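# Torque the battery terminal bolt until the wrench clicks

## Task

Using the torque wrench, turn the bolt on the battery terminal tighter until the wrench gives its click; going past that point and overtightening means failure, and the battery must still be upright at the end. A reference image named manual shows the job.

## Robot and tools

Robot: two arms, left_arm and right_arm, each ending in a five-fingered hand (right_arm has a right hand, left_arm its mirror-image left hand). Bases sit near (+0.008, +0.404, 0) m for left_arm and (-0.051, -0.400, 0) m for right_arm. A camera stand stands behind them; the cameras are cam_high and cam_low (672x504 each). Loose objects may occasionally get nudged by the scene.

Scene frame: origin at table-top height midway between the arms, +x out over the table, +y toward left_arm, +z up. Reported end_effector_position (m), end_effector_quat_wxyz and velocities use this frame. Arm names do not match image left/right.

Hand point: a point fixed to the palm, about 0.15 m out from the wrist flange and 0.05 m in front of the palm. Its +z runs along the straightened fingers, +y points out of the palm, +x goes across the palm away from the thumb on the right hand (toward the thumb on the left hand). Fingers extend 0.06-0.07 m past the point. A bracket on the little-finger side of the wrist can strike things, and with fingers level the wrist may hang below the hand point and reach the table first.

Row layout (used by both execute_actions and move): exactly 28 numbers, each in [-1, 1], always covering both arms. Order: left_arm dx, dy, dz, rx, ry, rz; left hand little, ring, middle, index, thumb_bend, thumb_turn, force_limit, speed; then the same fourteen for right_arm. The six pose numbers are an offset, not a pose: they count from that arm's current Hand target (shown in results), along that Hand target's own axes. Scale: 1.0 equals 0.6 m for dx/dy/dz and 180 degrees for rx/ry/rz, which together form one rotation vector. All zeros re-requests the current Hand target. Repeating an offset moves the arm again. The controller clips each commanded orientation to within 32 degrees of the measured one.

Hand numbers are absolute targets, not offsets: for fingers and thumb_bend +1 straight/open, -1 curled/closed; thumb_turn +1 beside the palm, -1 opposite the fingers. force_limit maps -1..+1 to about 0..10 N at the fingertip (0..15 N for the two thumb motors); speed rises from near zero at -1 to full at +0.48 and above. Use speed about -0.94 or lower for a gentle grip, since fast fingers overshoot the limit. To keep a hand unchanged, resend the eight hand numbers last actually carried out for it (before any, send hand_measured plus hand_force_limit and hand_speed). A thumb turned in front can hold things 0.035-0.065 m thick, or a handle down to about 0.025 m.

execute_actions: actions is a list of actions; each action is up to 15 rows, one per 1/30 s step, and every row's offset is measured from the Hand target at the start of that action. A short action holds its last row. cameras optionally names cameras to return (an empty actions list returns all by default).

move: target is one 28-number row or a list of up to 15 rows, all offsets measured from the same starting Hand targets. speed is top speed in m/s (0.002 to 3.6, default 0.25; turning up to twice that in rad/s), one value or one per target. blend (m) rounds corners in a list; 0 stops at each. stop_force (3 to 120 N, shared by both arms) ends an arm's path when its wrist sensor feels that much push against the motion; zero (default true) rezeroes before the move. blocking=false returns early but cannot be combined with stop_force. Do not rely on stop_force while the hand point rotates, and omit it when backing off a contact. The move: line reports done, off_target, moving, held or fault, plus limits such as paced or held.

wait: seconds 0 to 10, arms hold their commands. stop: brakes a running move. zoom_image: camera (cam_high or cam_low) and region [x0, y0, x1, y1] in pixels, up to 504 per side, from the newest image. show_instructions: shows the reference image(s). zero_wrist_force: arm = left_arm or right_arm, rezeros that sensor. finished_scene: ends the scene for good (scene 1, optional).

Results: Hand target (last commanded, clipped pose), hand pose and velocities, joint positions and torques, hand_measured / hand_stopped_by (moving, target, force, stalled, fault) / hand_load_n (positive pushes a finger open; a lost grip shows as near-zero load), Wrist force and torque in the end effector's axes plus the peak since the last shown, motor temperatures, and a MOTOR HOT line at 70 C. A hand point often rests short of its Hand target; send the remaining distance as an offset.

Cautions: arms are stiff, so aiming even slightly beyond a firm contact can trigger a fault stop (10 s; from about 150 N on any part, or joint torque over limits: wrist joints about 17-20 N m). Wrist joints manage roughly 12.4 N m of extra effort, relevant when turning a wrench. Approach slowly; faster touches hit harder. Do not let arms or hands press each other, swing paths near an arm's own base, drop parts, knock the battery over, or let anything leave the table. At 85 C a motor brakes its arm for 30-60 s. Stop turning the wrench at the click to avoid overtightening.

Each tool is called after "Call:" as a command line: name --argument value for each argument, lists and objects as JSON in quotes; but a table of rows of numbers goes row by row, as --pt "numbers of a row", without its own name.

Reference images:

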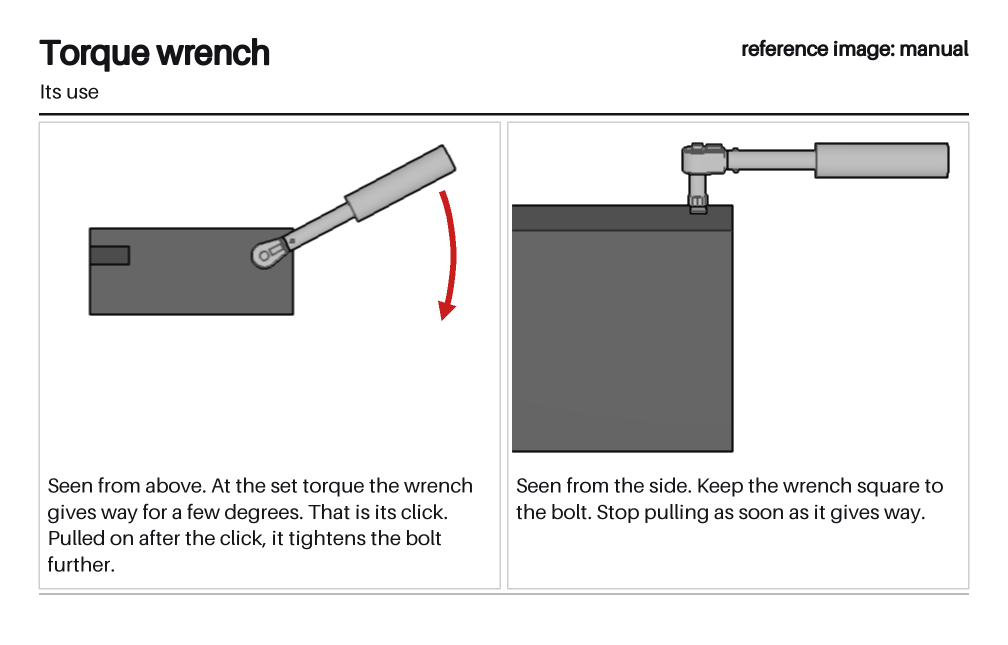

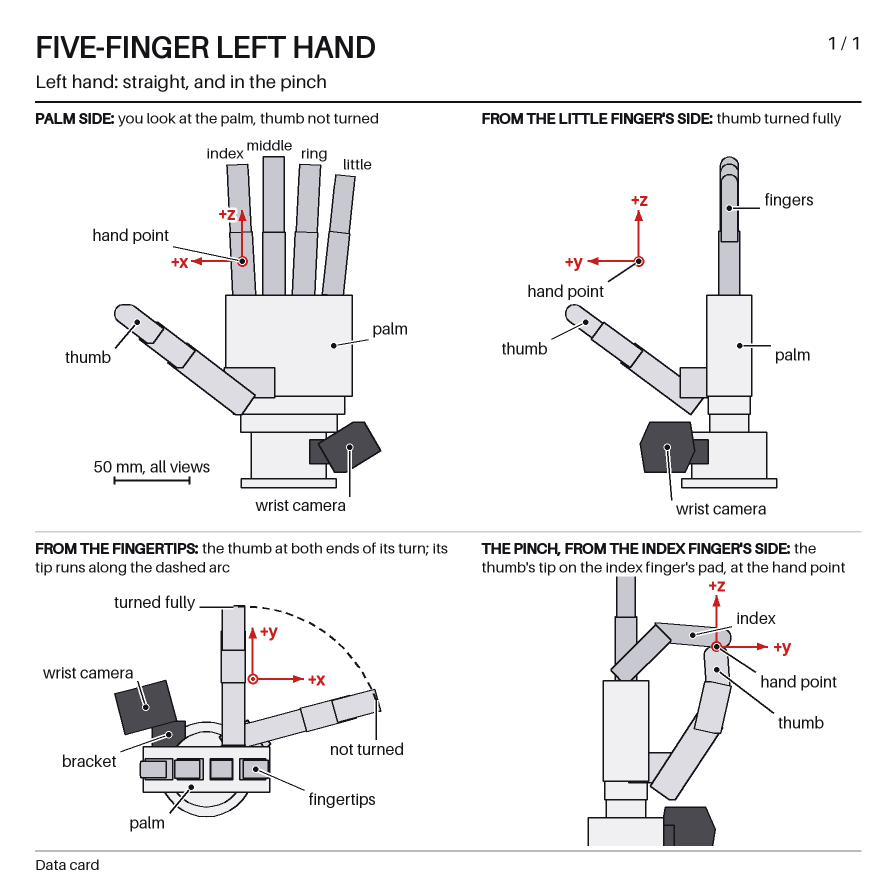

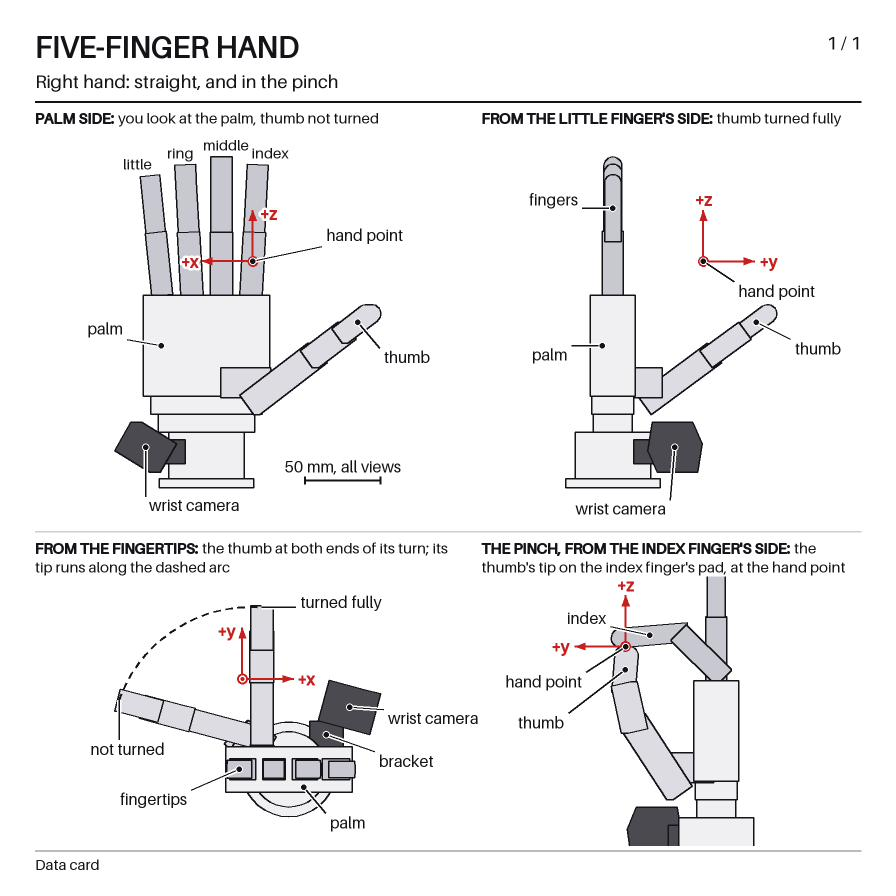

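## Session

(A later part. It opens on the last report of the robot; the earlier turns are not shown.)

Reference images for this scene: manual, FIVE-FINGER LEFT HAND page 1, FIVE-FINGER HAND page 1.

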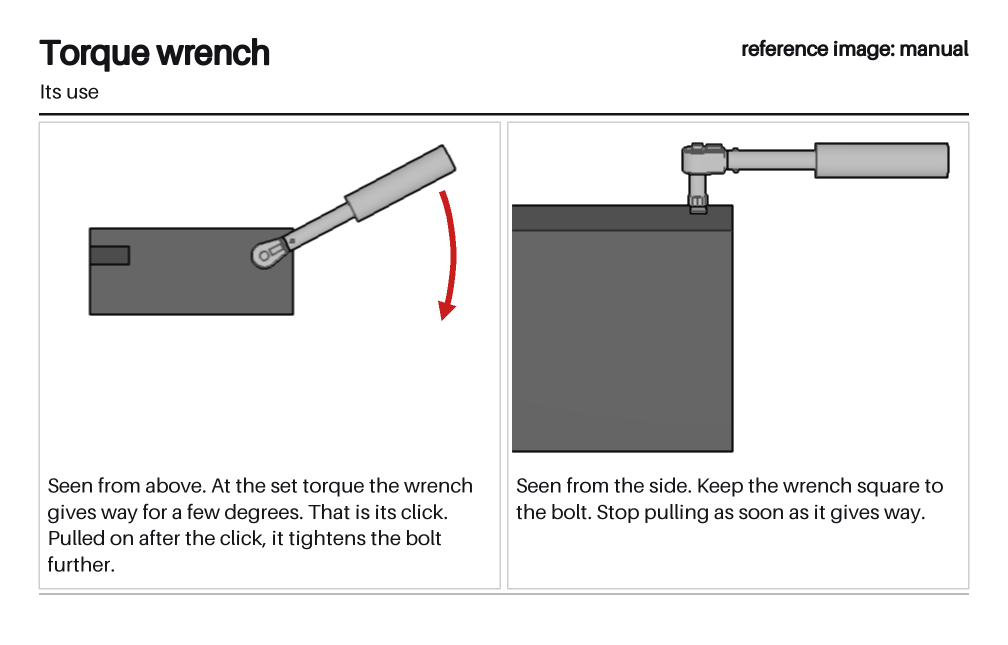

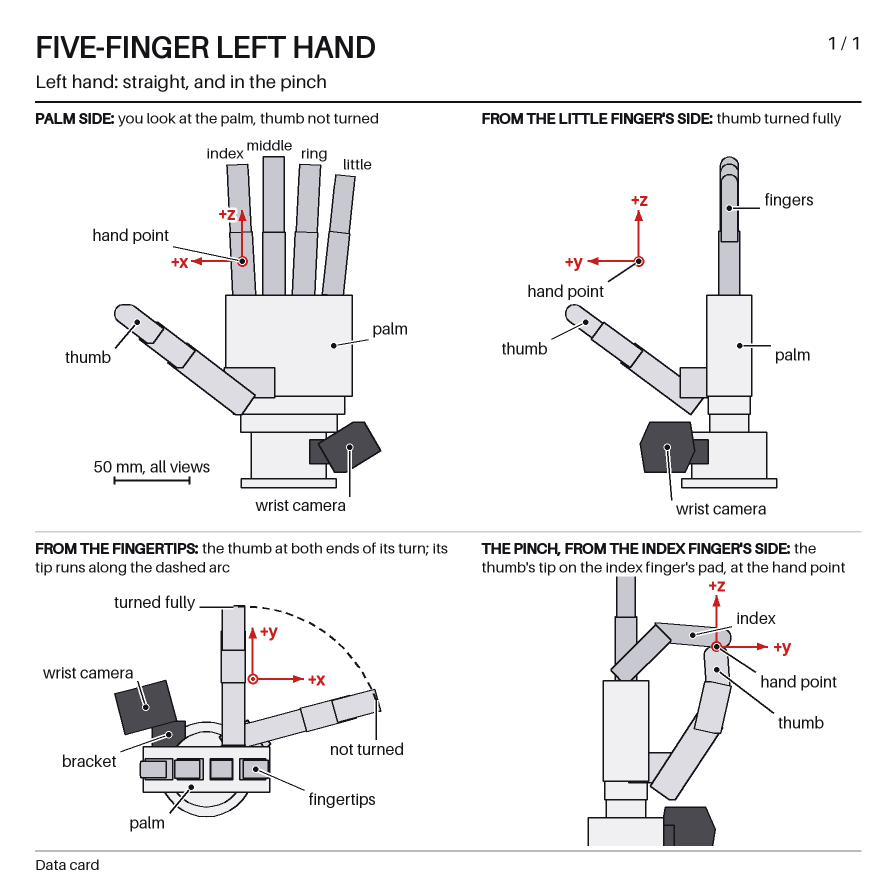

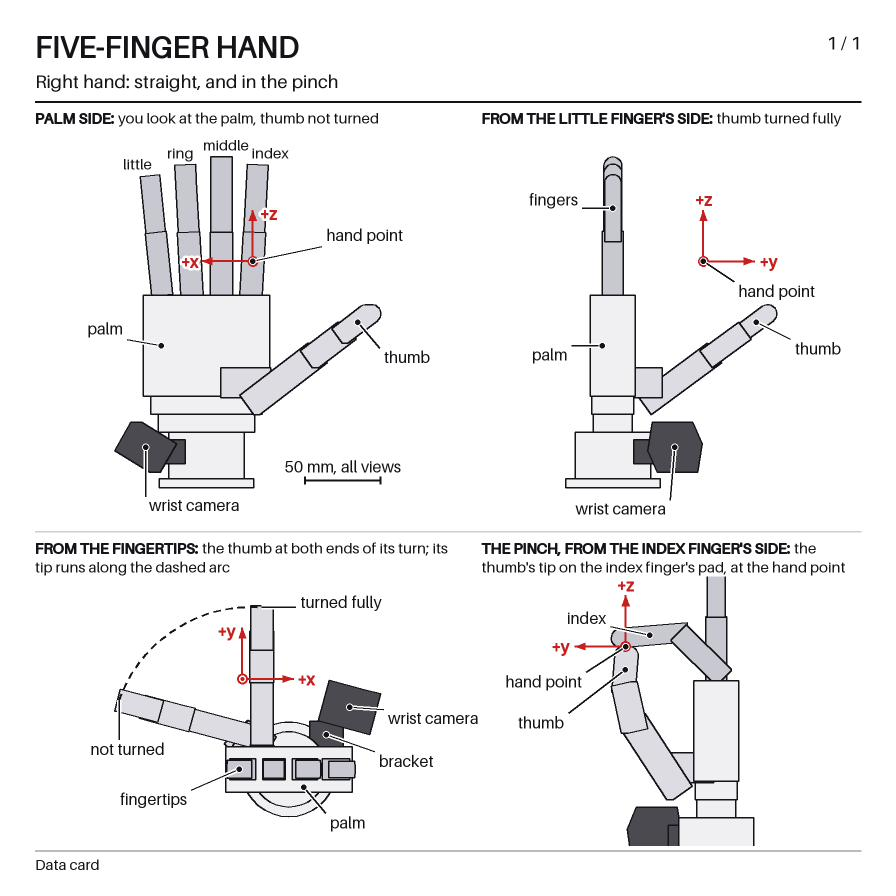

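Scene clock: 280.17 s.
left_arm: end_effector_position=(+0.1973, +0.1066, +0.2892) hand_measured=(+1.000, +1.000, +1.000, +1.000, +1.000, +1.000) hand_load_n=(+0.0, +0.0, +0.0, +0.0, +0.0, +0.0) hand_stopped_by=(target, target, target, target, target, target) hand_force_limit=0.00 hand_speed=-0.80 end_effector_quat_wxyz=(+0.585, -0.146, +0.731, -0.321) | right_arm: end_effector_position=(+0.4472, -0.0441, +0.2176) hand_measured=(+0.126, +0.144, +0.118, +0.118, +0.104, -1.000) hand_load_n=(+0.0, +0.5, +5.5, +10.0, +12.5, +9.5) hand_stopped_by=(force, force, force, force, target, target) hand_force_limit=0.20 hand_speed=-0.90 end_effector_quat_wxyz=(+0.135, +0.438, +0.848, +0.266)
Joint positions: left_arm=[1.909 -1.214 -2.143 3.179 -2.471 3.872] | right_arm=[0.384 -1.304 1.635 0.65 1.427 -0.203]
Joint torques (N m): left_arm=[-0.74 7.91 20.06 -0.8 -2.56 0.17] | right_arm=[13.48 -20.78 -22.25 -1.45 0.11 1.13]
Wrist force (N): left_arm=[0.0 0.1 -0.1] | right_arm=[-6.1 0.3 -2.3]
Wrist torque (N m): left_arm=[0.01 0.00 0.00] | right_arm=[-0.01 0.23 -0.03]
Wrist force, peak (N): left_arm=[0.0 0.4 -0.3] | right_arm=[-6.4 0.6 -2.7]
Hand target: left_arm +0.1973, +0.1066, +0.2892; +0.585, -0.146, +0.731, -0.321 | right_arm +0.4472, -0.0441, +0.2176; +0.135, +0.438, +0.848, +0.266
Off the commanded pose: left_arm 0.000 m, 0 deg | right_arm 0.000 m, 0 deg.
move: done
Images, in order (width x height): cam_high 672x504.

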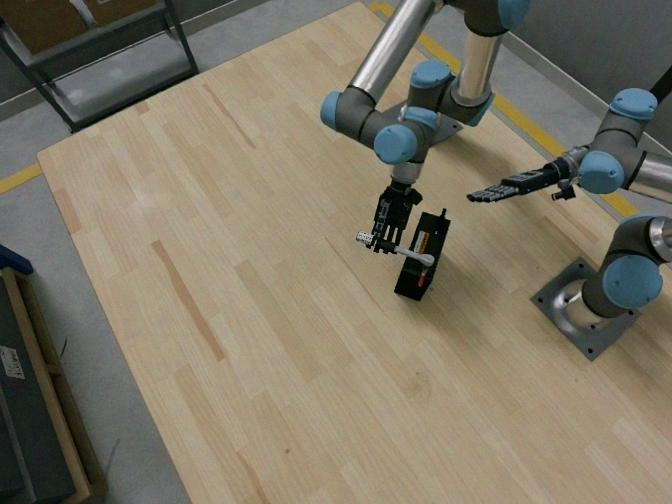

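Call:
move --target '[0,0,0,0,0,0,1,1,1,1,1,1,0,-0.8, -0.0045,0,0,0,0,0,-0.35,-0.4,-0.45,-0.4,0.1,-1,0.2,-0.9]' --speed 0.02 --cameras '["cam_high","cam_low"]'

Call:
zoom_image --camera "cam_high" --region '[385, 200, 455, 305]'

Call:
zoom_image --camera "cam_low" --region '[435, 190, 495, 300]'

Scene clock: 285.10 s.
left_arm: end_effector_position=(+0.1973, +0.1066, +0.2892) hand_measured=(+1.000, +1.000, +1.000, +1.000, +1.000, +1.000) hand_load_n=(+0.0, +0.0, +0.0, +0.0, +0.0, +0.0) hand_stopped_by=(target, target, target, target, target, target) hand_force_limit=0.00 hand_speed=-0.80 end_effector_quat_wxyz=(+0.585, -0.146, +0.731, -0.321) | right_arm: end_effector_position=(+0.4487, -0.0463, +0.2176) hand_measured=(+0.126, +0.144, +0.118, +0.118, +0.104, -1.000) hand_load_n=(+0.0, +0.0, +6.5, +10.0, +12.0, +7.5) hand_stopped_by=(force, force, force, force, target, target) hand_force_limit=0.20 hand_speed=-0.90 end_effector_quat_wxyz=(+0.135, +0.438, +0.848, +0.266)
Joint positions: left_arm=[1.909 -1.214 -2.143 3.179 -2.471 3.872] | right_arm=[0.377 -1.304 1.636 0.651 1.424 -0.208]
Joint torques (N m): left_arm=[-0.51 7.27 18.83 -0.87 -2.74 0.25] | right_arm=[-8.68 -38.01 -11.51 3.56 -0.88 -1.86]
Wrist force (N): left_arm=[-0.4 0.1 0.0] | right_arm=[1.2 -0.6 -0.9]
Wrist torque (N m): left_arm=[0.01 0.06 -0.02] | right_arm=[-0.01 0.32 -0.05]
Wrist force, peak (N): left_arm=[0.0 0.6 -0.2] | right_arm=[-6.7 0.5 -2.5]
Hand target: left_arm +0.1973, +0.1066, +0.2892; +0.585, -0.146, +0.731, -0.321 | right_arm +0.4488, -0.0463, +0.2176; +0.135, +0.438, +0.848, +0.266
Off the commanded pose: left_arm 0.000 m, 0 deg | right_arm 0.000 m, 0 deg.
move: done

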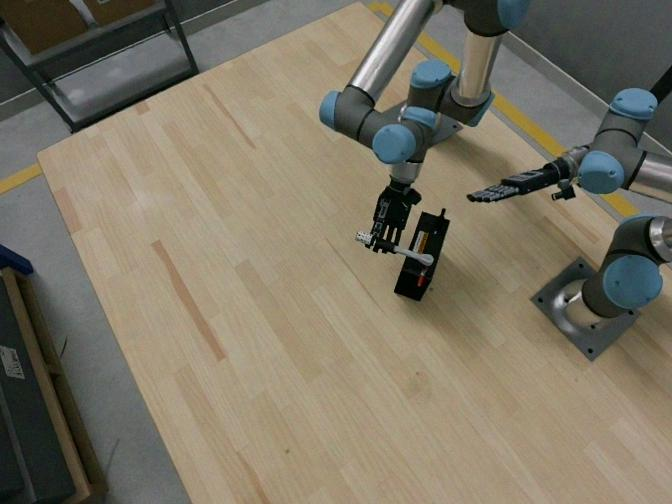

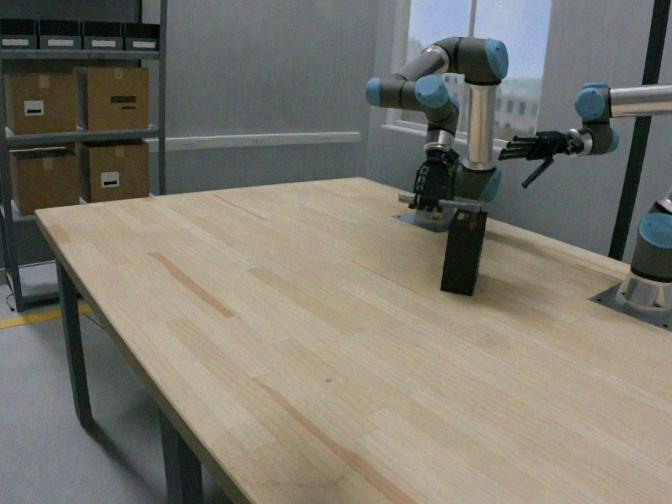

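Scaled by 4.800 from the camera's 672x504 image, which has a finer 960x720 frame.

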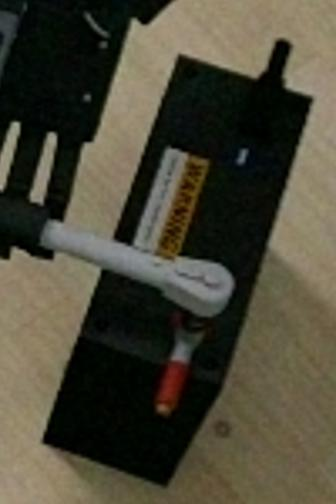

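Scaled by 4.582 from the camera's 672x504 image, which has a finer 960x720 frame.

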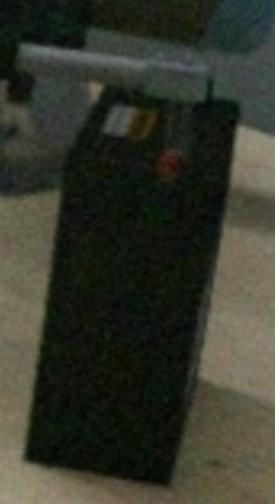

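Call:
zoom_image --camera "cam_high" --region '[410, 243, 440, 273]'

Call:
zoom_image --camera "cam_high" --region '[390, 270, 440, 310]'

Call:
zoom_image --camera "cam_high" --region '[415, 200, 455, 240]'

Scaled by 16.800 from the camera's 672x504 image, which has a finer 960x720 frame.

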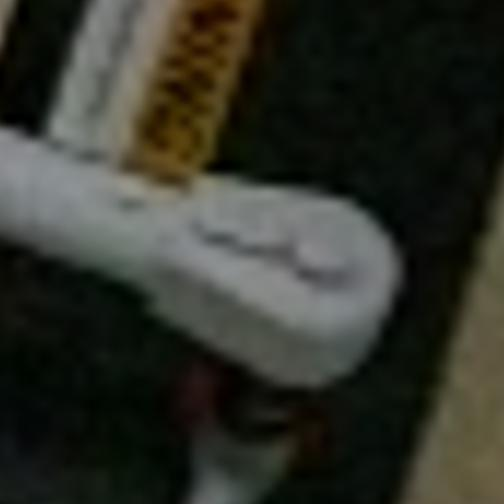

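Scaled by 10.080 from the camera's 672x504 image, which has a finer 960x720 frame.

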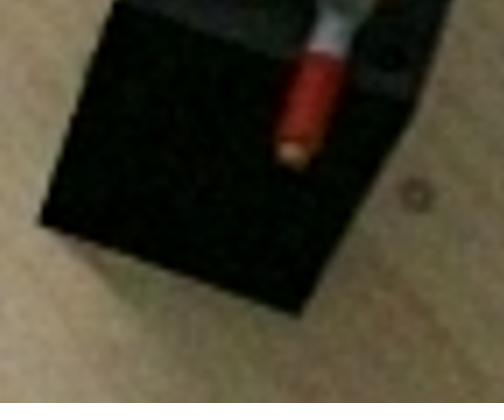

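Scaled by 12.600 from the camera's 672x504 image, which has a finer 960x720 frame.

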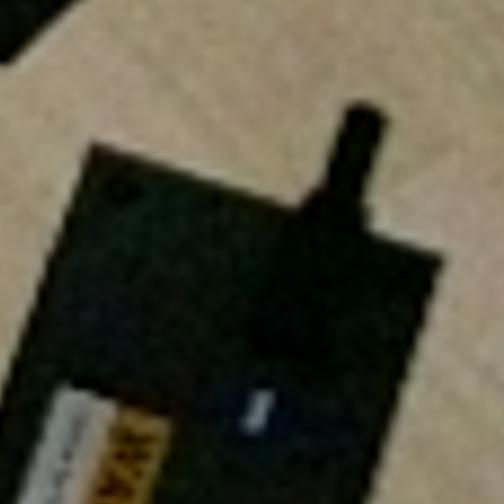

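Call:
move --target '[0,0,0,0,0,0,1,1,1,1,1,1,0,-0.8, 0.0047,-0.026,-0.018,-0.0002,-0.0237,0.0342,-0.35,-0.4,-0.45,-0.4,0.1,-1,0.2,-0.9]' --speed 0.05 --cameras '[]'

Scene clock: 291.47 s.
left_arm: end_effector_position=(+0.1973, +0.1066, +0.2892) hand_measured=(+1.000, +1.000, +1.000, +1.000, +1.000, +1.000) hand_load_n=(+0.0, +0.0, +0.0, +0.0, +0.0, +0.0) hand_stopped_by=(target, target, target, target, target, target) hand_force_limit=0.00 hand_speed=-0.80 end_effector_quat_wxyz=(+0.585, -0.146, +0.731, -0.321) | right_arm: end_effector_position=(+0.4317, -0.0550, +0.2176) hand_measured=(+0.126, +0.144, +0.118, +0.118, +0.104, -1.000) hand_load_n=(+0.0, +0.0, +6.5, +10.0, +12.0, +8.0) hand_stopped_by=(force, force, force, force, target, target) hand_force_limit=0.20 hand_speed=-0.90 end_effector_quat_wxyz=(+0.152, +0.493, +0.818, +0.256)
Joint positions: left_arm=[1.909 -1.214 -2.143 3.179 -2.471 3.872] | right_arm=[0.438 -1.332 1.668 0.631 1.531 -0.05]
Joint torques (N m): left_arm=[-0.65 8.1 19.87 -0.86 -2.52 0.18] | right_arm=[8.89 -36.16 -10.57 -1.93 0.36 1.88]
Wrist force (N): left_arm=[0.1 0.0 -0.1] | right_arm=[-2.3 -0.2 -1.4]
Wrist torque (N m): left_arm=[0.00 -0.03 0.01] | right_arm=[0.00 0.25 -0.01]
Wrist force, peak (N): left_arm=[0.1 0.5 0.4] | right_arm=[-2.6 -0.1 -1.5]
Hand target: left_arm +0.1973, +0.1066, +0.2892; +0.585, -0.146, +0.731, -0.321 | right_arm +0.4317, -0.0550, +0.2176; +0.152, +0.493, +0.818, +0.256
Off the commanded pose: left_arm 0.000 m, 0 deg | right_arm 0.000 m, 0 deg.
move: done
No camera images: "cameras" was empty.

Call:
move --target '[0,0,0,0,0,0,1,1,1,1,1,1,0,-0.8, 0.0047,-0.026,-0.018,-0.0002,-0.0237,0.0342,-0.35,-0.4,-0.45,-0.4,0.1,-1,0.2,-0.9]' --speed 0.05 --cameras '["cam_high","cam_low"]'

Call:
zoom_image --camera "cam_high" --region '[350, 215, 450, 290]'

Call:
zoom_image --camera "cam_high" --region '[410, 243, 440, 273]'

Call:
zoom_image --camera "cam_low" --region '[395, 180, 495, 230]'

Scene clock: 293.53 s.
left_arm: end_effector_position=(+0.1973, +0.1066, +0.2892) hand_measured=(+1.000, +1.000, +1.000, +1.000, +1.000, +1.000) hand_load_n=(+0.0, +0.0, +0.0, +0.0, +0.0, +0.0) hand_stopped_by=(target, target, target, target, target, target) hand_force_limit=0.00 hand_speed=-0.80 end_effector_quat_wxyz=(+0.585, -0.146, +0.731, -0.321) | right_arm: end_effector_position=(+0.4136, -0.0614, +0.2177) hand_measured=(+0.126, +0.144, +0.118, +0.118, +0.104, -1.000) hand_load_n=(+0.0, +0.0, +6.5, +9.0, +12.0, +7.5) hand_stopped_by=(force, force, force, force, target, target) hand_force_limit=0.20 hand_speed=-0.90 end_effector_quat_wxyz=(+0.168, +0.545, +0.784, +0.246)
Joint positions: left_arm=[1.909 -1.214 -2.143 3.179 -2.471 3.872] | right_arm=[0.508 -1.342 1.682 0.631 1.646 0.116]
Joint torques (N m): left_arm=[-0.31 7.57 19.86 -0.89 -2.51 0.17] | right_arm=[10.12 -29.54 -10.73 4.04 0.67 1.45]
Wrist force (N): left_arm=[0.0 -0.2 -0.2] | right_arm=[-3.0 1.3 -0.5]
Wrist torque (N m): left_arm=[-0.03 0.00 0.01] | right_arm=[0.03 0.28 -0.09]
Wrist force, peak (N): left_arm=[0.4 0.2 -0.2] | right_arm=[-3.2 1.4 -0.7]
Hand target: left_arm +0.1973, +0.1066, +0.2892; +0.585, -0.146, +0.731, -0.321 | right_arm +0.4136, -0.0614, +0.2176; +0.168, +0.545, +0.784, +0.246
Off the commanded pose: left_arm 0.000 m, 0 deg | right_arm 0.000 m, 0 deg.
move: done

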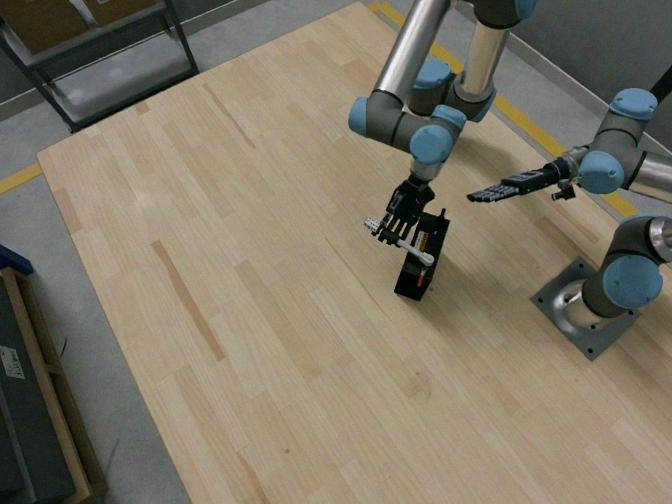

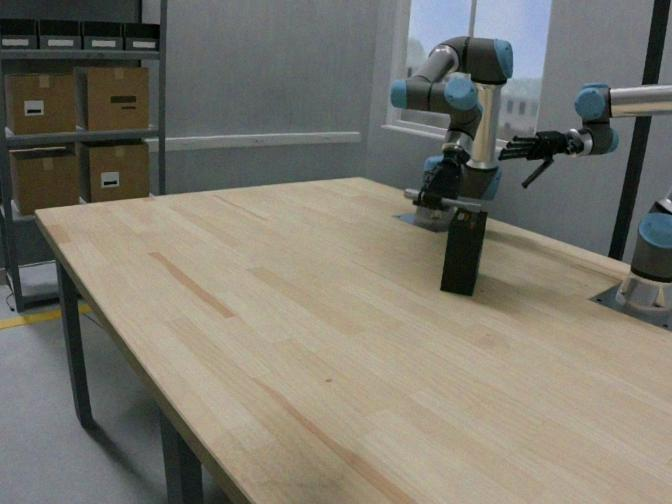

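Scaled by 5.040 from the camera's 672x504 image, which has a finer 960x720 frame.

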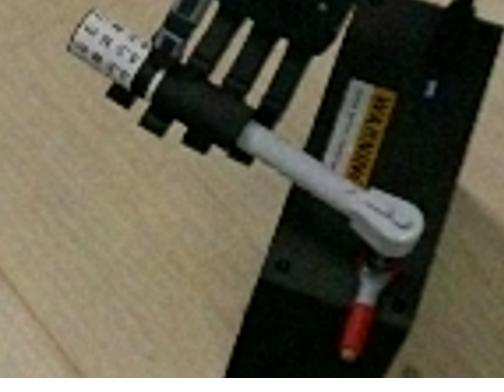

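Scaled by 16.800 from the camera's 672x504 image, which has a finer 960x720 frame.

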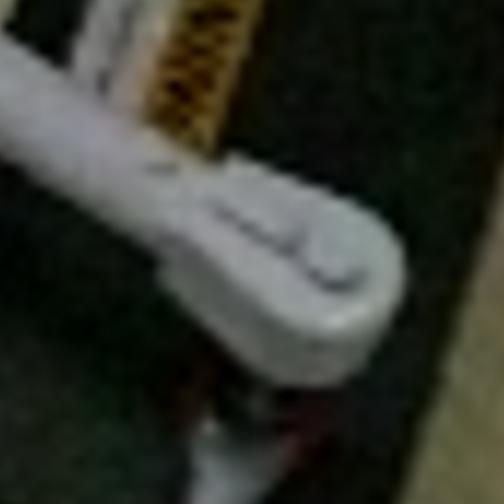

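Scaled by 5.040 from the camera's 672x504 image, which has a finer 960x720 frame.

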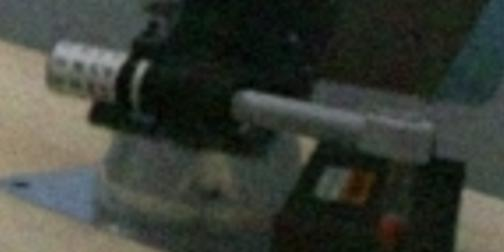

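Call:
move --target '[0,0,0,0,0,0,1,1,1,1,1,1,0,-0.8, 0.0025,-0.026,-0.018,-0.0002,-0.0237,0.0342,-0.35,-0.4,-0.45,-0.4,0.1,-1,0.2,-0.9]' --speed 0.05 --cameras '[]'

Scene clock: 295.77 s.
left_arm: end_effector_position=(+0.1973, +0.1066, +0.2892) hand_measured=(+1.000, +1.000, +1.000, +1.000, +1.000, +1.000) hand_load_n=(+0.0, +0.0, +0.0, +0.0, +0.0, +0.0) hand_stopped_by=(target, target, target, target, target, target) hand_force_limit=0.00 hand_speed=-0.80 end_effector_quat_wxyz=(+0.585, -0.146, +0.731, -0.321) | right_arm: end_effector_position=(+0.3953, -0.0667, +0.2177) hand_measured=(+0.126, +0.144, +0.118, +0.118, +0.104, -1.000) hand_load_n=(+0.0, +0.0, +6.0, +8.5, +13.0, +7.5) hand_stopped_by=(force, force, force, force, target, target) hand_force_limit=0.20 hand_speed=-0.90 end_effector_quat_wxyz=(+0.184, +0.595, +0.747, +0.234)
Joint positions: left_arm=[1.909 -1.214 -2.143 3.179 -2.471 3.872] | right_arm=[0.582 -1.335 1.678 0.65 1.76 0.287]
Joint torques (N m): left_arm=[-0.96 8 19.37 -0.83 -2.51 0.16] | right_arm=[12.52 -19.89 -20.92 4.93 0.23 1.5]
Wrist force (N): left_arm=[0.0 0.1 0.0] | right_arm=[-4.9 5.1 0.9]
Wrist torque (N m): left_arm=[0.00 0.01 0.00] | right_arm=[0.08 0.22 -0.08]
Wrist force, peak (N): left_arm=[-0.4 0.4 0.1] | right_arm=[-5.0 5.5 0.9]
Hand target: left_arm +0.1973, +0.1066, +0.2892; +0.585, -0.146, +0.731, -0.321 | right_arm +0.3953, -0.0667, +0.2177; +0.184, +0.595, +0.747, +0.234
Off the commanded pose: left_arm 0.000 m, 0 deg | right_arm 0.000 m, 0 deg.
move: done
No camera images: "cameras" was empty.

Call:
execute_actions --actions '[]'

Call:
zoom_image --camera "cam_high" --region '[350, 215, 450, 290]'

Call:
zoom_image --camera "cam_high" --region '[410, 243, 440, 273]'

Call:
zoom_image --camera "cam_high" --region '[390, 270, 440, 310]'

Call:
zoom_image --camera "cam_high" --region '[415, 200, 455, 240]'

Scene clock: 296.17 s.
left_arm: end_effector_position=(+0.1973, +0.1066, +0.2892) hand_measured=(+1.000, +1.000, +1.000, +1.000, +1.000, +1.000) hand_load_n=(+0.0, +0.0, +0.0, +0.0, +0.0, +0.0) hand_stopped_by=(target, target, target, target, target, target) hand_force_limit=0.00 hand_speed=-0.80 end_effector_quat_wxyz=(+0.585, -0.146, +0.731, -0.321) | right_arm: end_effector_position=(+0.3953, -0.0667, +0.2177) hand_measured=(+0.126, +0.144, +0.118, +0.118, +0.104, -1.000) hand_load_n=(+0.0, +0.5, +6.0, +8.5, +13.0, +7.5) hand_stopped_by=(force, force, force, force, target, target) hand_force_limit=0.20 hand_speed=-0.90 end_effector_quat_wxyz=(+0.184, +0.595, +0.747, +0.234)
Joint positions: left_arm=[1.909 -1.214 -2.143 3.179 -2.471 3.872] | right_arm=[0.582 -1.335 1.678 0.65 1.76 0.287]
Joint velocities: within noise
Joint torques (N m): left_arm=[-0.03 7.4 19.89 -0.85 -2.63 0.21] | right_arm=[11.26 -20.85 -22.29 4.77 0.45 1.67]
Motor temperatures (°C): left_arm=[24 22 29 33 37 37] | right_arm=[29 26 27 32 34 37]
Wrist force (N): left_arm=[0.2 0.2 -0.2] | right_arm=[-4.9 5.4 1.2]
Wrist torque (N m): left_arm=[0.03 -0.04 0.00] | right_arm=[0.10 0.21 -0.08]
Wrist force, peak (N): left_arm=[0.2 0.3 0.1] | right_arm=[-4.9 5.6 1.0]
Hand target: left_arm +0.1973, +0.1066, +0.2892; +0.585, -0.146, +0.731, -0.321 | right_arm +0.3953, -0.0667, +0.2177; +0.184, +0.595, +0.747, +0.234
Off the commanded pose: left_arm 0.000 m, 0 deg | right_arm 0.000 m, 0 deg.

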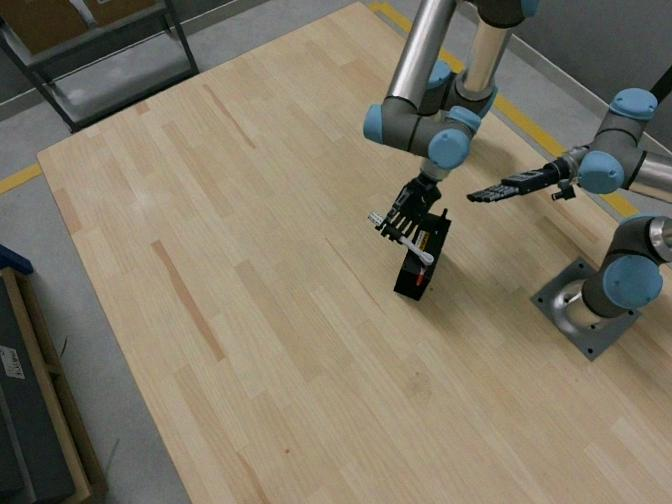

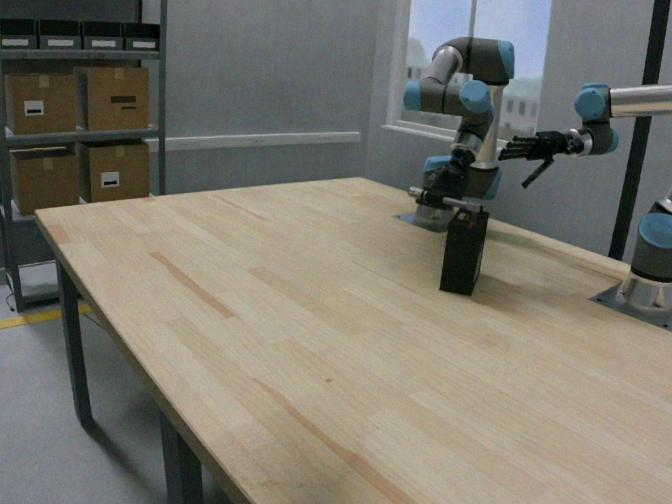

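Scaled by 5.040 from the camera's 672x504 image, which has a finer 960x720 frame.

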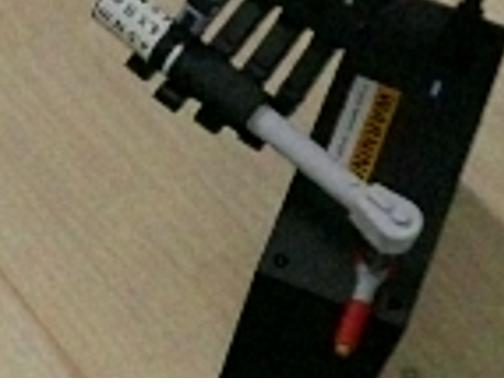

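Scaled by 16.800 from the camera's 672x504 image, which has a finer 960x720 frame.

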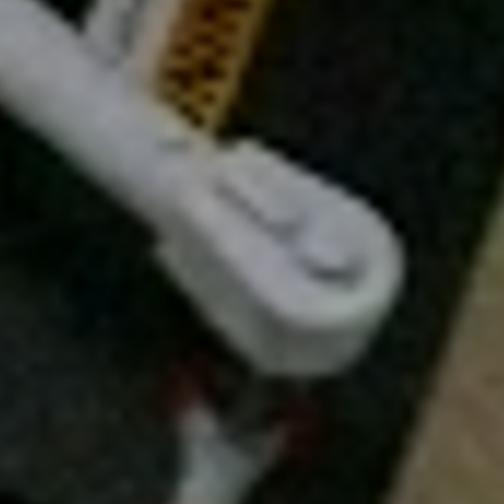

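Scaled by 10.080 from the camera's 672x504 image, which has a finer 960x720 frame.

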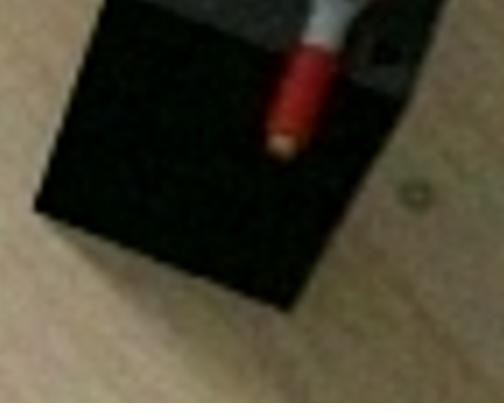

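Scaled by 12.600 from the camera's 672x504 image, which has a finer 960x720 frame.

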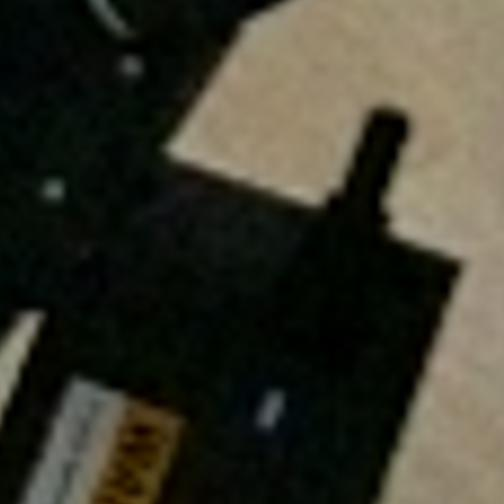

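Call:
move --target '[0,0,0,0,0,0,1,1,1,1,1,1,0,-0.8, -0.0045,0.0139,0.0096,0.0001,0.0126,-0.0182,-0.35,-0.4,-0.45,-0.4,0.1,-1,0.2,-0.9]' --speed 0.04 --cameras '["cam_high"]'

Call:
zoom_image --camera "cam_high" --region '[350, 215, 450, 290]'

Scene clock: 303.90 s.
left_arm: end_effector_position=(+0.1973, +0.1066, +0.2892) hand_measured=(+1.000, +1.000, +1.000, +1.000, +1.000, +1.000) hand_load_n=(+0.0, +0.0, +0.0, +0.0, +0.0, +0.0) hand_stopped_by=(target, target, target, target, target, target) hand_force_limit=0.00 hand_speed=-0.80 end_effector_quat_wxyz=(+0.585, -0.146, +0.731, -0.321) | right_arm: end_effector_position=(+0.4058, -0.0670, +0.2177) hand_measured=(+0.126, +0.144, +0.118, +0.118, +0.104, -1.000) hand_load_n=(+0.0, +0.0, +7.5, +8.0, +12.5, +5.5) hand_stopped_by=(force, force, force, force, target, target) hand_force_limit=0.20 hand_speed=-0.90 end_effector_quat_wxyz=(+0.176, +0.569, +0.767, +0.240)
Joint positions: left_arm=[1.909 -1.214 -2.143 3.179 -2.471 3.872] | right_arm=[0.535 -1.345 1.687 0.635 1.695 0.189]
Joint torques (N m): left_arm=[-0.08 7.26 19.22 -0.8 -2.55 0.28] | right_arm=[-8.43 -37.21 -11.11 -1.66 -0.87 -2.1]
Wrist force (N): left_arm=[-0.1 0.2 0.0] | right_arm=[0.2 -0.7 -0.7]
Wrist torque (N m): left_arm=[0.01 0.01 -0.02] | right_arm=[0.07 0.18 0.12]
Wrist force, peak (N): left_arm=[-0.2 0.6 0.1] | right_arm=[-5.0 5.8 0.7]
Hand target: left_arm +0.1973, +0.1066, +0.2892; +0.585, -0.146, +0.731, -0.321 | right_arm +0.4058, -0.0670, +0.2177; +0.176, +0.569, +0.767, +0.240
Off the commanded pose: left_arm 0.000 m, 0 deg | right_arm 0.000 m, 0 deg.
move: done
Images, in order (width x height): cam_high 672x504.

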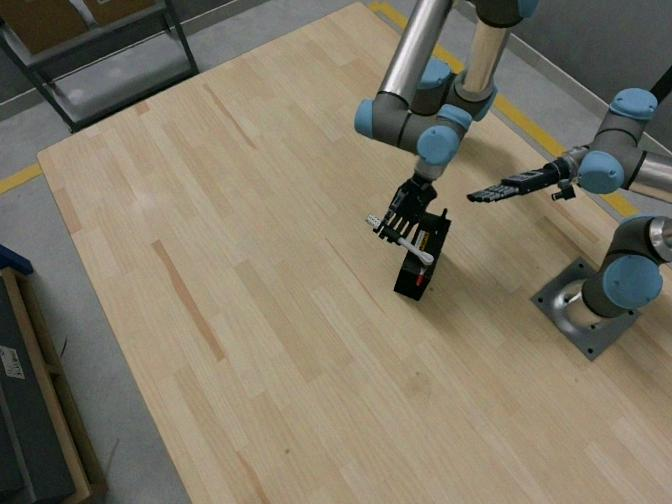

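Scaled by 5.040 from the camera's 672x504 image, which has a finer 960x720 frame.

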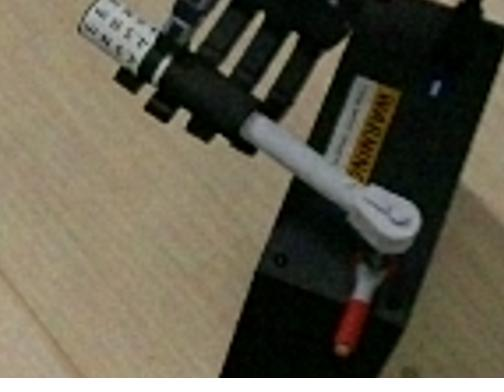

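Call:
move --target '[0,0,0,0,0,0,1,1,1,1,1,1,0,-0.8, 0,0,0,0,0,0,-0.35,-0.4,-0.45,-0.4,0.2,-1,0.2,-0.8]' --cameras '[]'

Call:
move --target '[0,0,0,0,0,0,1,1,1,1,1,1,0,-0.8, 0,0,0,0,0,0,-0.35,-0.4,-0.45,-0.4,0.4,-1,0.2,-0.7]' --cameras '["cam_high","cam_low"]'

Call:
zoom_image --camera "cam_high" --region '[350, 215, 450, 290]'

Call:
zoom_image --camera "cam_low" --region '[395, 180, 495, 230]'

Scene clock: 305.07 s.
left_arm: end_effector_position=(+0.1973, +0.1066, +0.2892) hand_measured=(+1.000, +1.000, +1.000, +1.000, +1.000, +1.000) hand_load_n=(+0.0, +0.0, +0.0, +0.0, +0.0, +0.0) hand_stopped_by=(target, target, target, target, target, target) hand_force_limit=0.00 hand_speed=-0.80 end_effector_quat_wxyz=(+0.585, -0.146, +0.731, -0.321) | right_arm: end_effector_position=(+0.4058, -0.0670, +0.2177) hand_measured=(+0.126, +0.144, +0.118, +0.116, +0.200, -1.000) hand_load_n=(+0.0, +0.0, +1.5, +0.0, +0.0, +0.0) hand_stopped_by=(force, force, force, force, target, target) hand_force_limit=0.20 hand_speed=-0.80 end_effector_quat_wxyz=(+0.176, +0.569, +0.767, +0.240)
Joint positions: left_arm=[1.909 -1.214 -2.143 3.179 -2.471 3.872] | right_arm=[0.535 -1.345 1.687 0.635 1.695 0.189]
Joint torques (N m): left_arm=[-0.88 7.96 20.03 -0.78 -2.62 0.16] | right_arm=[-7.5 -36.97 -11.6 -1.34 -0.8 -1.91]
Wrist force (N): left_arm=[0.0 0.0 -0.1] | right_arm=[0.6 -1.2 1.1]
Wrist torque (N m): left_arm=[-0.01 -0.01 -0.01] | right_arm=[0.00 -0.02 0.05]
Wrist force, peak (N): left_arm=[0.0 0.6 -0.3] | right_arm=[0.6 -1.4 1.1]
Hand target: left_arm +0.1973, +0.1066, +0.2892; +0.585, -0.146, +0.731, -0.321 | right_arm +0.4058, -0.0670, +0.2177; +0.176, +0.569, +0.767, +0.240
Off the commanded pose: left_arm 0.000 m, 0 deg | right_arm 0.000 m, 0 deg.
move: done
No camera images: "cameras" was empty.

Scene clock: 305.80 s.
left_arm: end_effector_position=(+0.1973, +0.1066, +0.2892) hand_measured=(+1.000, +1.000, +1.000, +1.000, +1.000, +1.000) hand_load_n=(+0.0, +0.0, +0.0, +0.0, +0.0, +0.0) hand_stopped_by=(target, target, target, target, target, target) hand_force_limit=0.00 hand_speed=-0.80 end_effector_quat_wxyz=(+0.585, -0.146, +0.731, -0.321) | right_arm: end_effector_position=(+0.4058, -0.0670, +0.2177) hand_measured=(+0.126, +0.144, +0.118, +0.116, +0.400, -1.000) hand_load_n=(+0.0, +0.0, +1.0, +0.0, +0.0, +0.0) hand_stopped_by=(force, force, force, force, target, target) hand_force_limit=0.20 hand_speed=-0.70 end_effector_quat_wxyz=(+0.176, +0.569, +0.767, +0.240)
Joint positions: left_arm=[1.909 -1.214 -2.143 3.179 -2.471 3.872] | right_arm=[0.535 -1.345 1.687 0.635 1.695 0.189]
Joint torques (N m): left_arm=[-0.16 7.93 19.38 -0.77 -2.57 0.22] | right_arm=[-7.16 -36.19 -13.87 -0.81 -0.91 -1.7]
Wrist force (N): left_arm=[0.1 0.3 -0.1] | right_arm=[0.6 -1.5 0.9]
Wrist torque (N m): left_arm=[0.03 -0.01 0.00] | right_arm=[-0.02 -0.03 0.05]
Wrist force, peak (N): left_arm=[0.0 -0.2 0.6] | right_arm=[0.4 -1.5 1.0]
Hand target: left_arm +0.1973, +0.1066, +0.2892; +0.585, -0.146, +0.731, -0.321 | right_arm +0.4058, -0.0670, +0.2177; +0.176, +0.569, +0.767, +0.240
Off the commanded pose: left_arm 0.000 m, 0 deg | right_arm 0.000 m, 0 deg.
move: done

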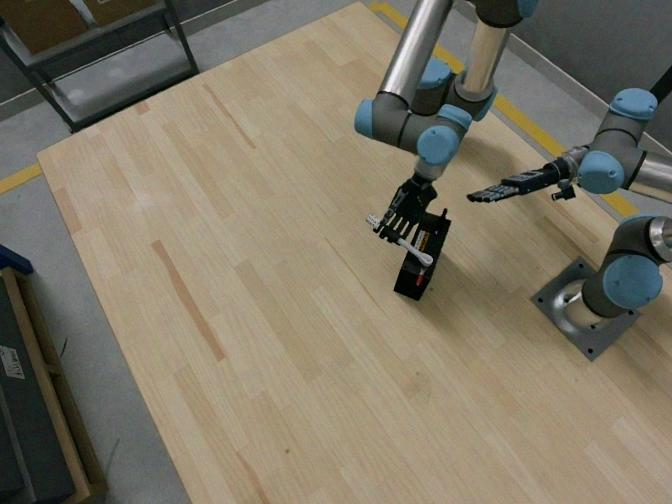

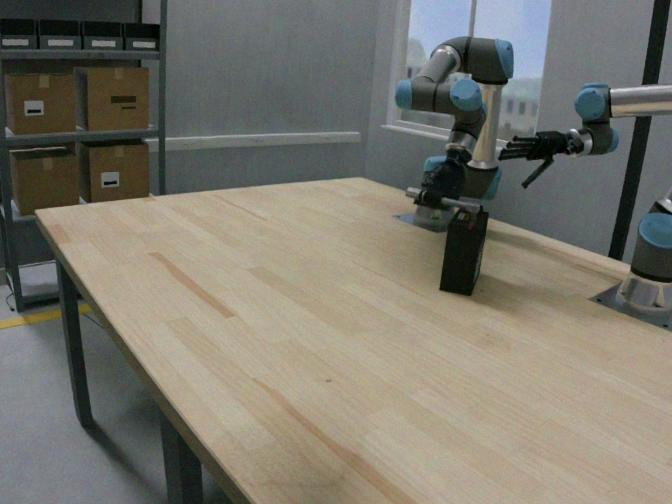

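Scaled by 5.040 from the camera's 672x504 image, which has a finer 960x720 frame.

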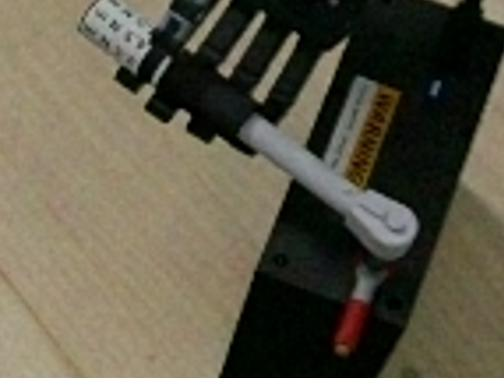

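Scaled by 5.040 from the camera's 672x504 image, which has a finer 960x720 frame.

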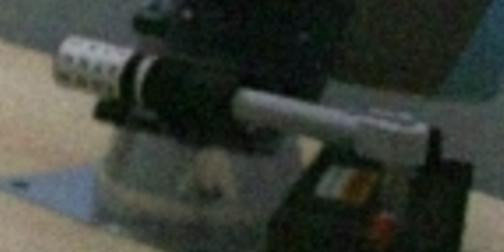

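Call:
zoom_image --camera "cam_high" --region '[410, 243, 440, 273]'

Call:
zoom_image --camera "cam_low" --region '[455, 190, 500, 235]'

Scaled by 16.800 from the camera's 672x504 image, which has a finer 960x720 frame.

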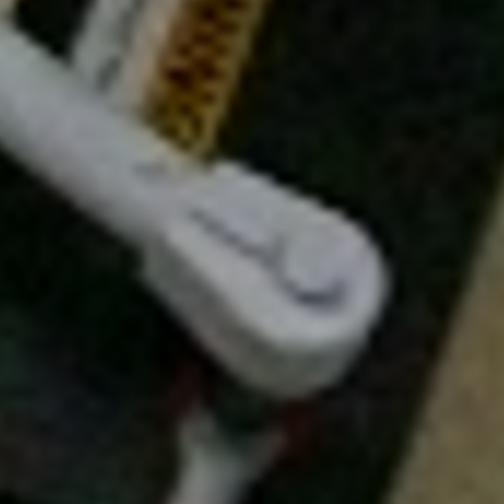

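Scaled by 11.200 from the camera's 672x504 image, which has a finer 960x720 frame.

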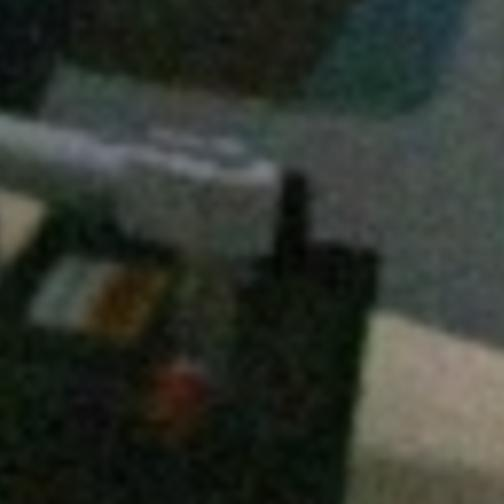

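Call:
move --target '[0,0,0,0,0,0,1,1,1,1,1,1,0,-0.8, 0,0.0167,0.0056,0,0,0,-0.35,-0.4,-0.45,-0.4,0.4,-1,0.2,-0.7]' --speed 0.03 --cameras '["cam_high","cam_low"]'

Call:
zoom_image --camera "cam_high" --region '[350, 215, 450, 290]'

Call:
zoom_image --camera "cam_low" --region '[395, 180, 495, 230]'

Scene clock: 307.70 s.
left_arm: end_effector_position=(+0.1973, +0.1066, +0.2892) hand_measured=(+1.000, +1.000, +1.000, +1.000, +1.000, +1.000) hand_load_n=(+0.0, +0.0, +0.0, +0.0, +0.5, +0.0) hand_stopped_by=(target, target, target, target, target, target) hand_force_limit=0.00 hand_speed=-0.80 end_effector_quat_wxyz=(+0.585, -0.146, +0.731, -0.321) | right_arm: end_effector_position=(+0.4155, -0.0641, +0.2206) hand_measured=(+0.126, +0.144, +0.118, +0.116, +0.400, -1.000) hand_load_n=(+0.0, +0.0, +1.5, +0.0, +0.0, +0.0) hand_stopped_by=(force, force, force, force, target, target) hand_force_limit=0.20 hand_speed=-0.70 end_effector_quat_wxyz=(+0.176, +0.569, +0.767, +0.240)
Joint positions: left_arm=[1.909 -1.214 -2.143 3.179 -2.471 3.872] | right_arm=[0.529 -1.327 1.657 0.648 1.692 0.184]
Joint torques (N m): left_arm=[-0.46 8.21 19.79 -0.95 -2.64 0.21] | right_arm=[-8.33 -23.74 -23.05 3.3 -0.76 -2.23]
Wrist force (N): left_arm=[0.1 0.4 -0.2] | right_arm=[0.7 -2.1 0.9]
Wrist torque (N m): left_arm=[0.06 -0.01 -0.01] | right_arm=[-0.03 -0.03 0.02]
Wrist force, peak (N): left_arm=[-0.3 0.3 -0.3] | right_arm=[0.6 -2.1 1.2]
Hand target: left_arm +0.1973, +0.1066, +0.2892; +0.585, -0.146, +0.731, -0.321 | right_arm +0.4155, -0.0641, +0.2206; +0.176, +0.569, +0.767, +0.240
Off the commanded pose: left_arm 0.000 m, 0 deg | right_arm 0.000 m, 0 deg.
move: done

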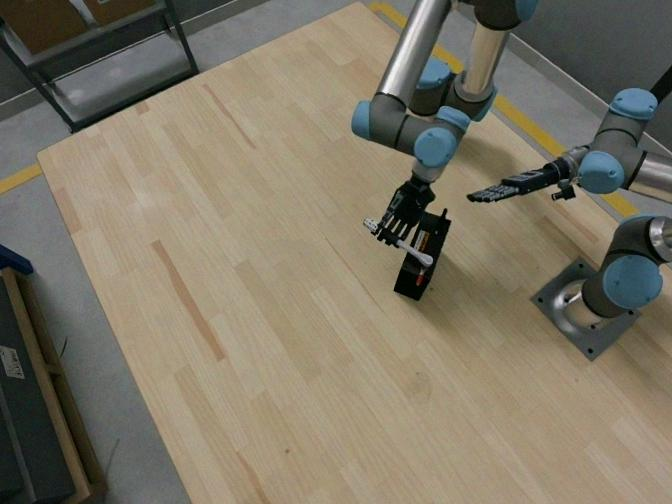

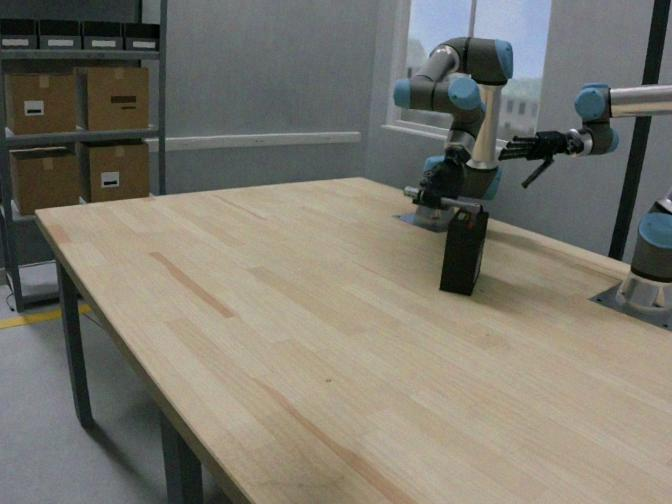

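Scaled by 5.040 from the camera's 672x504 image, which has a finer 960x720 frame.

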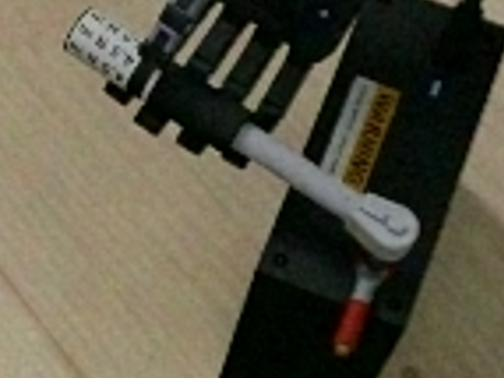

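Scaled by 5.040 from the camera's 672x504 image, which has a finer 960x720 frame.

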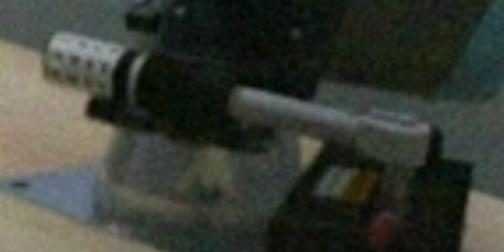

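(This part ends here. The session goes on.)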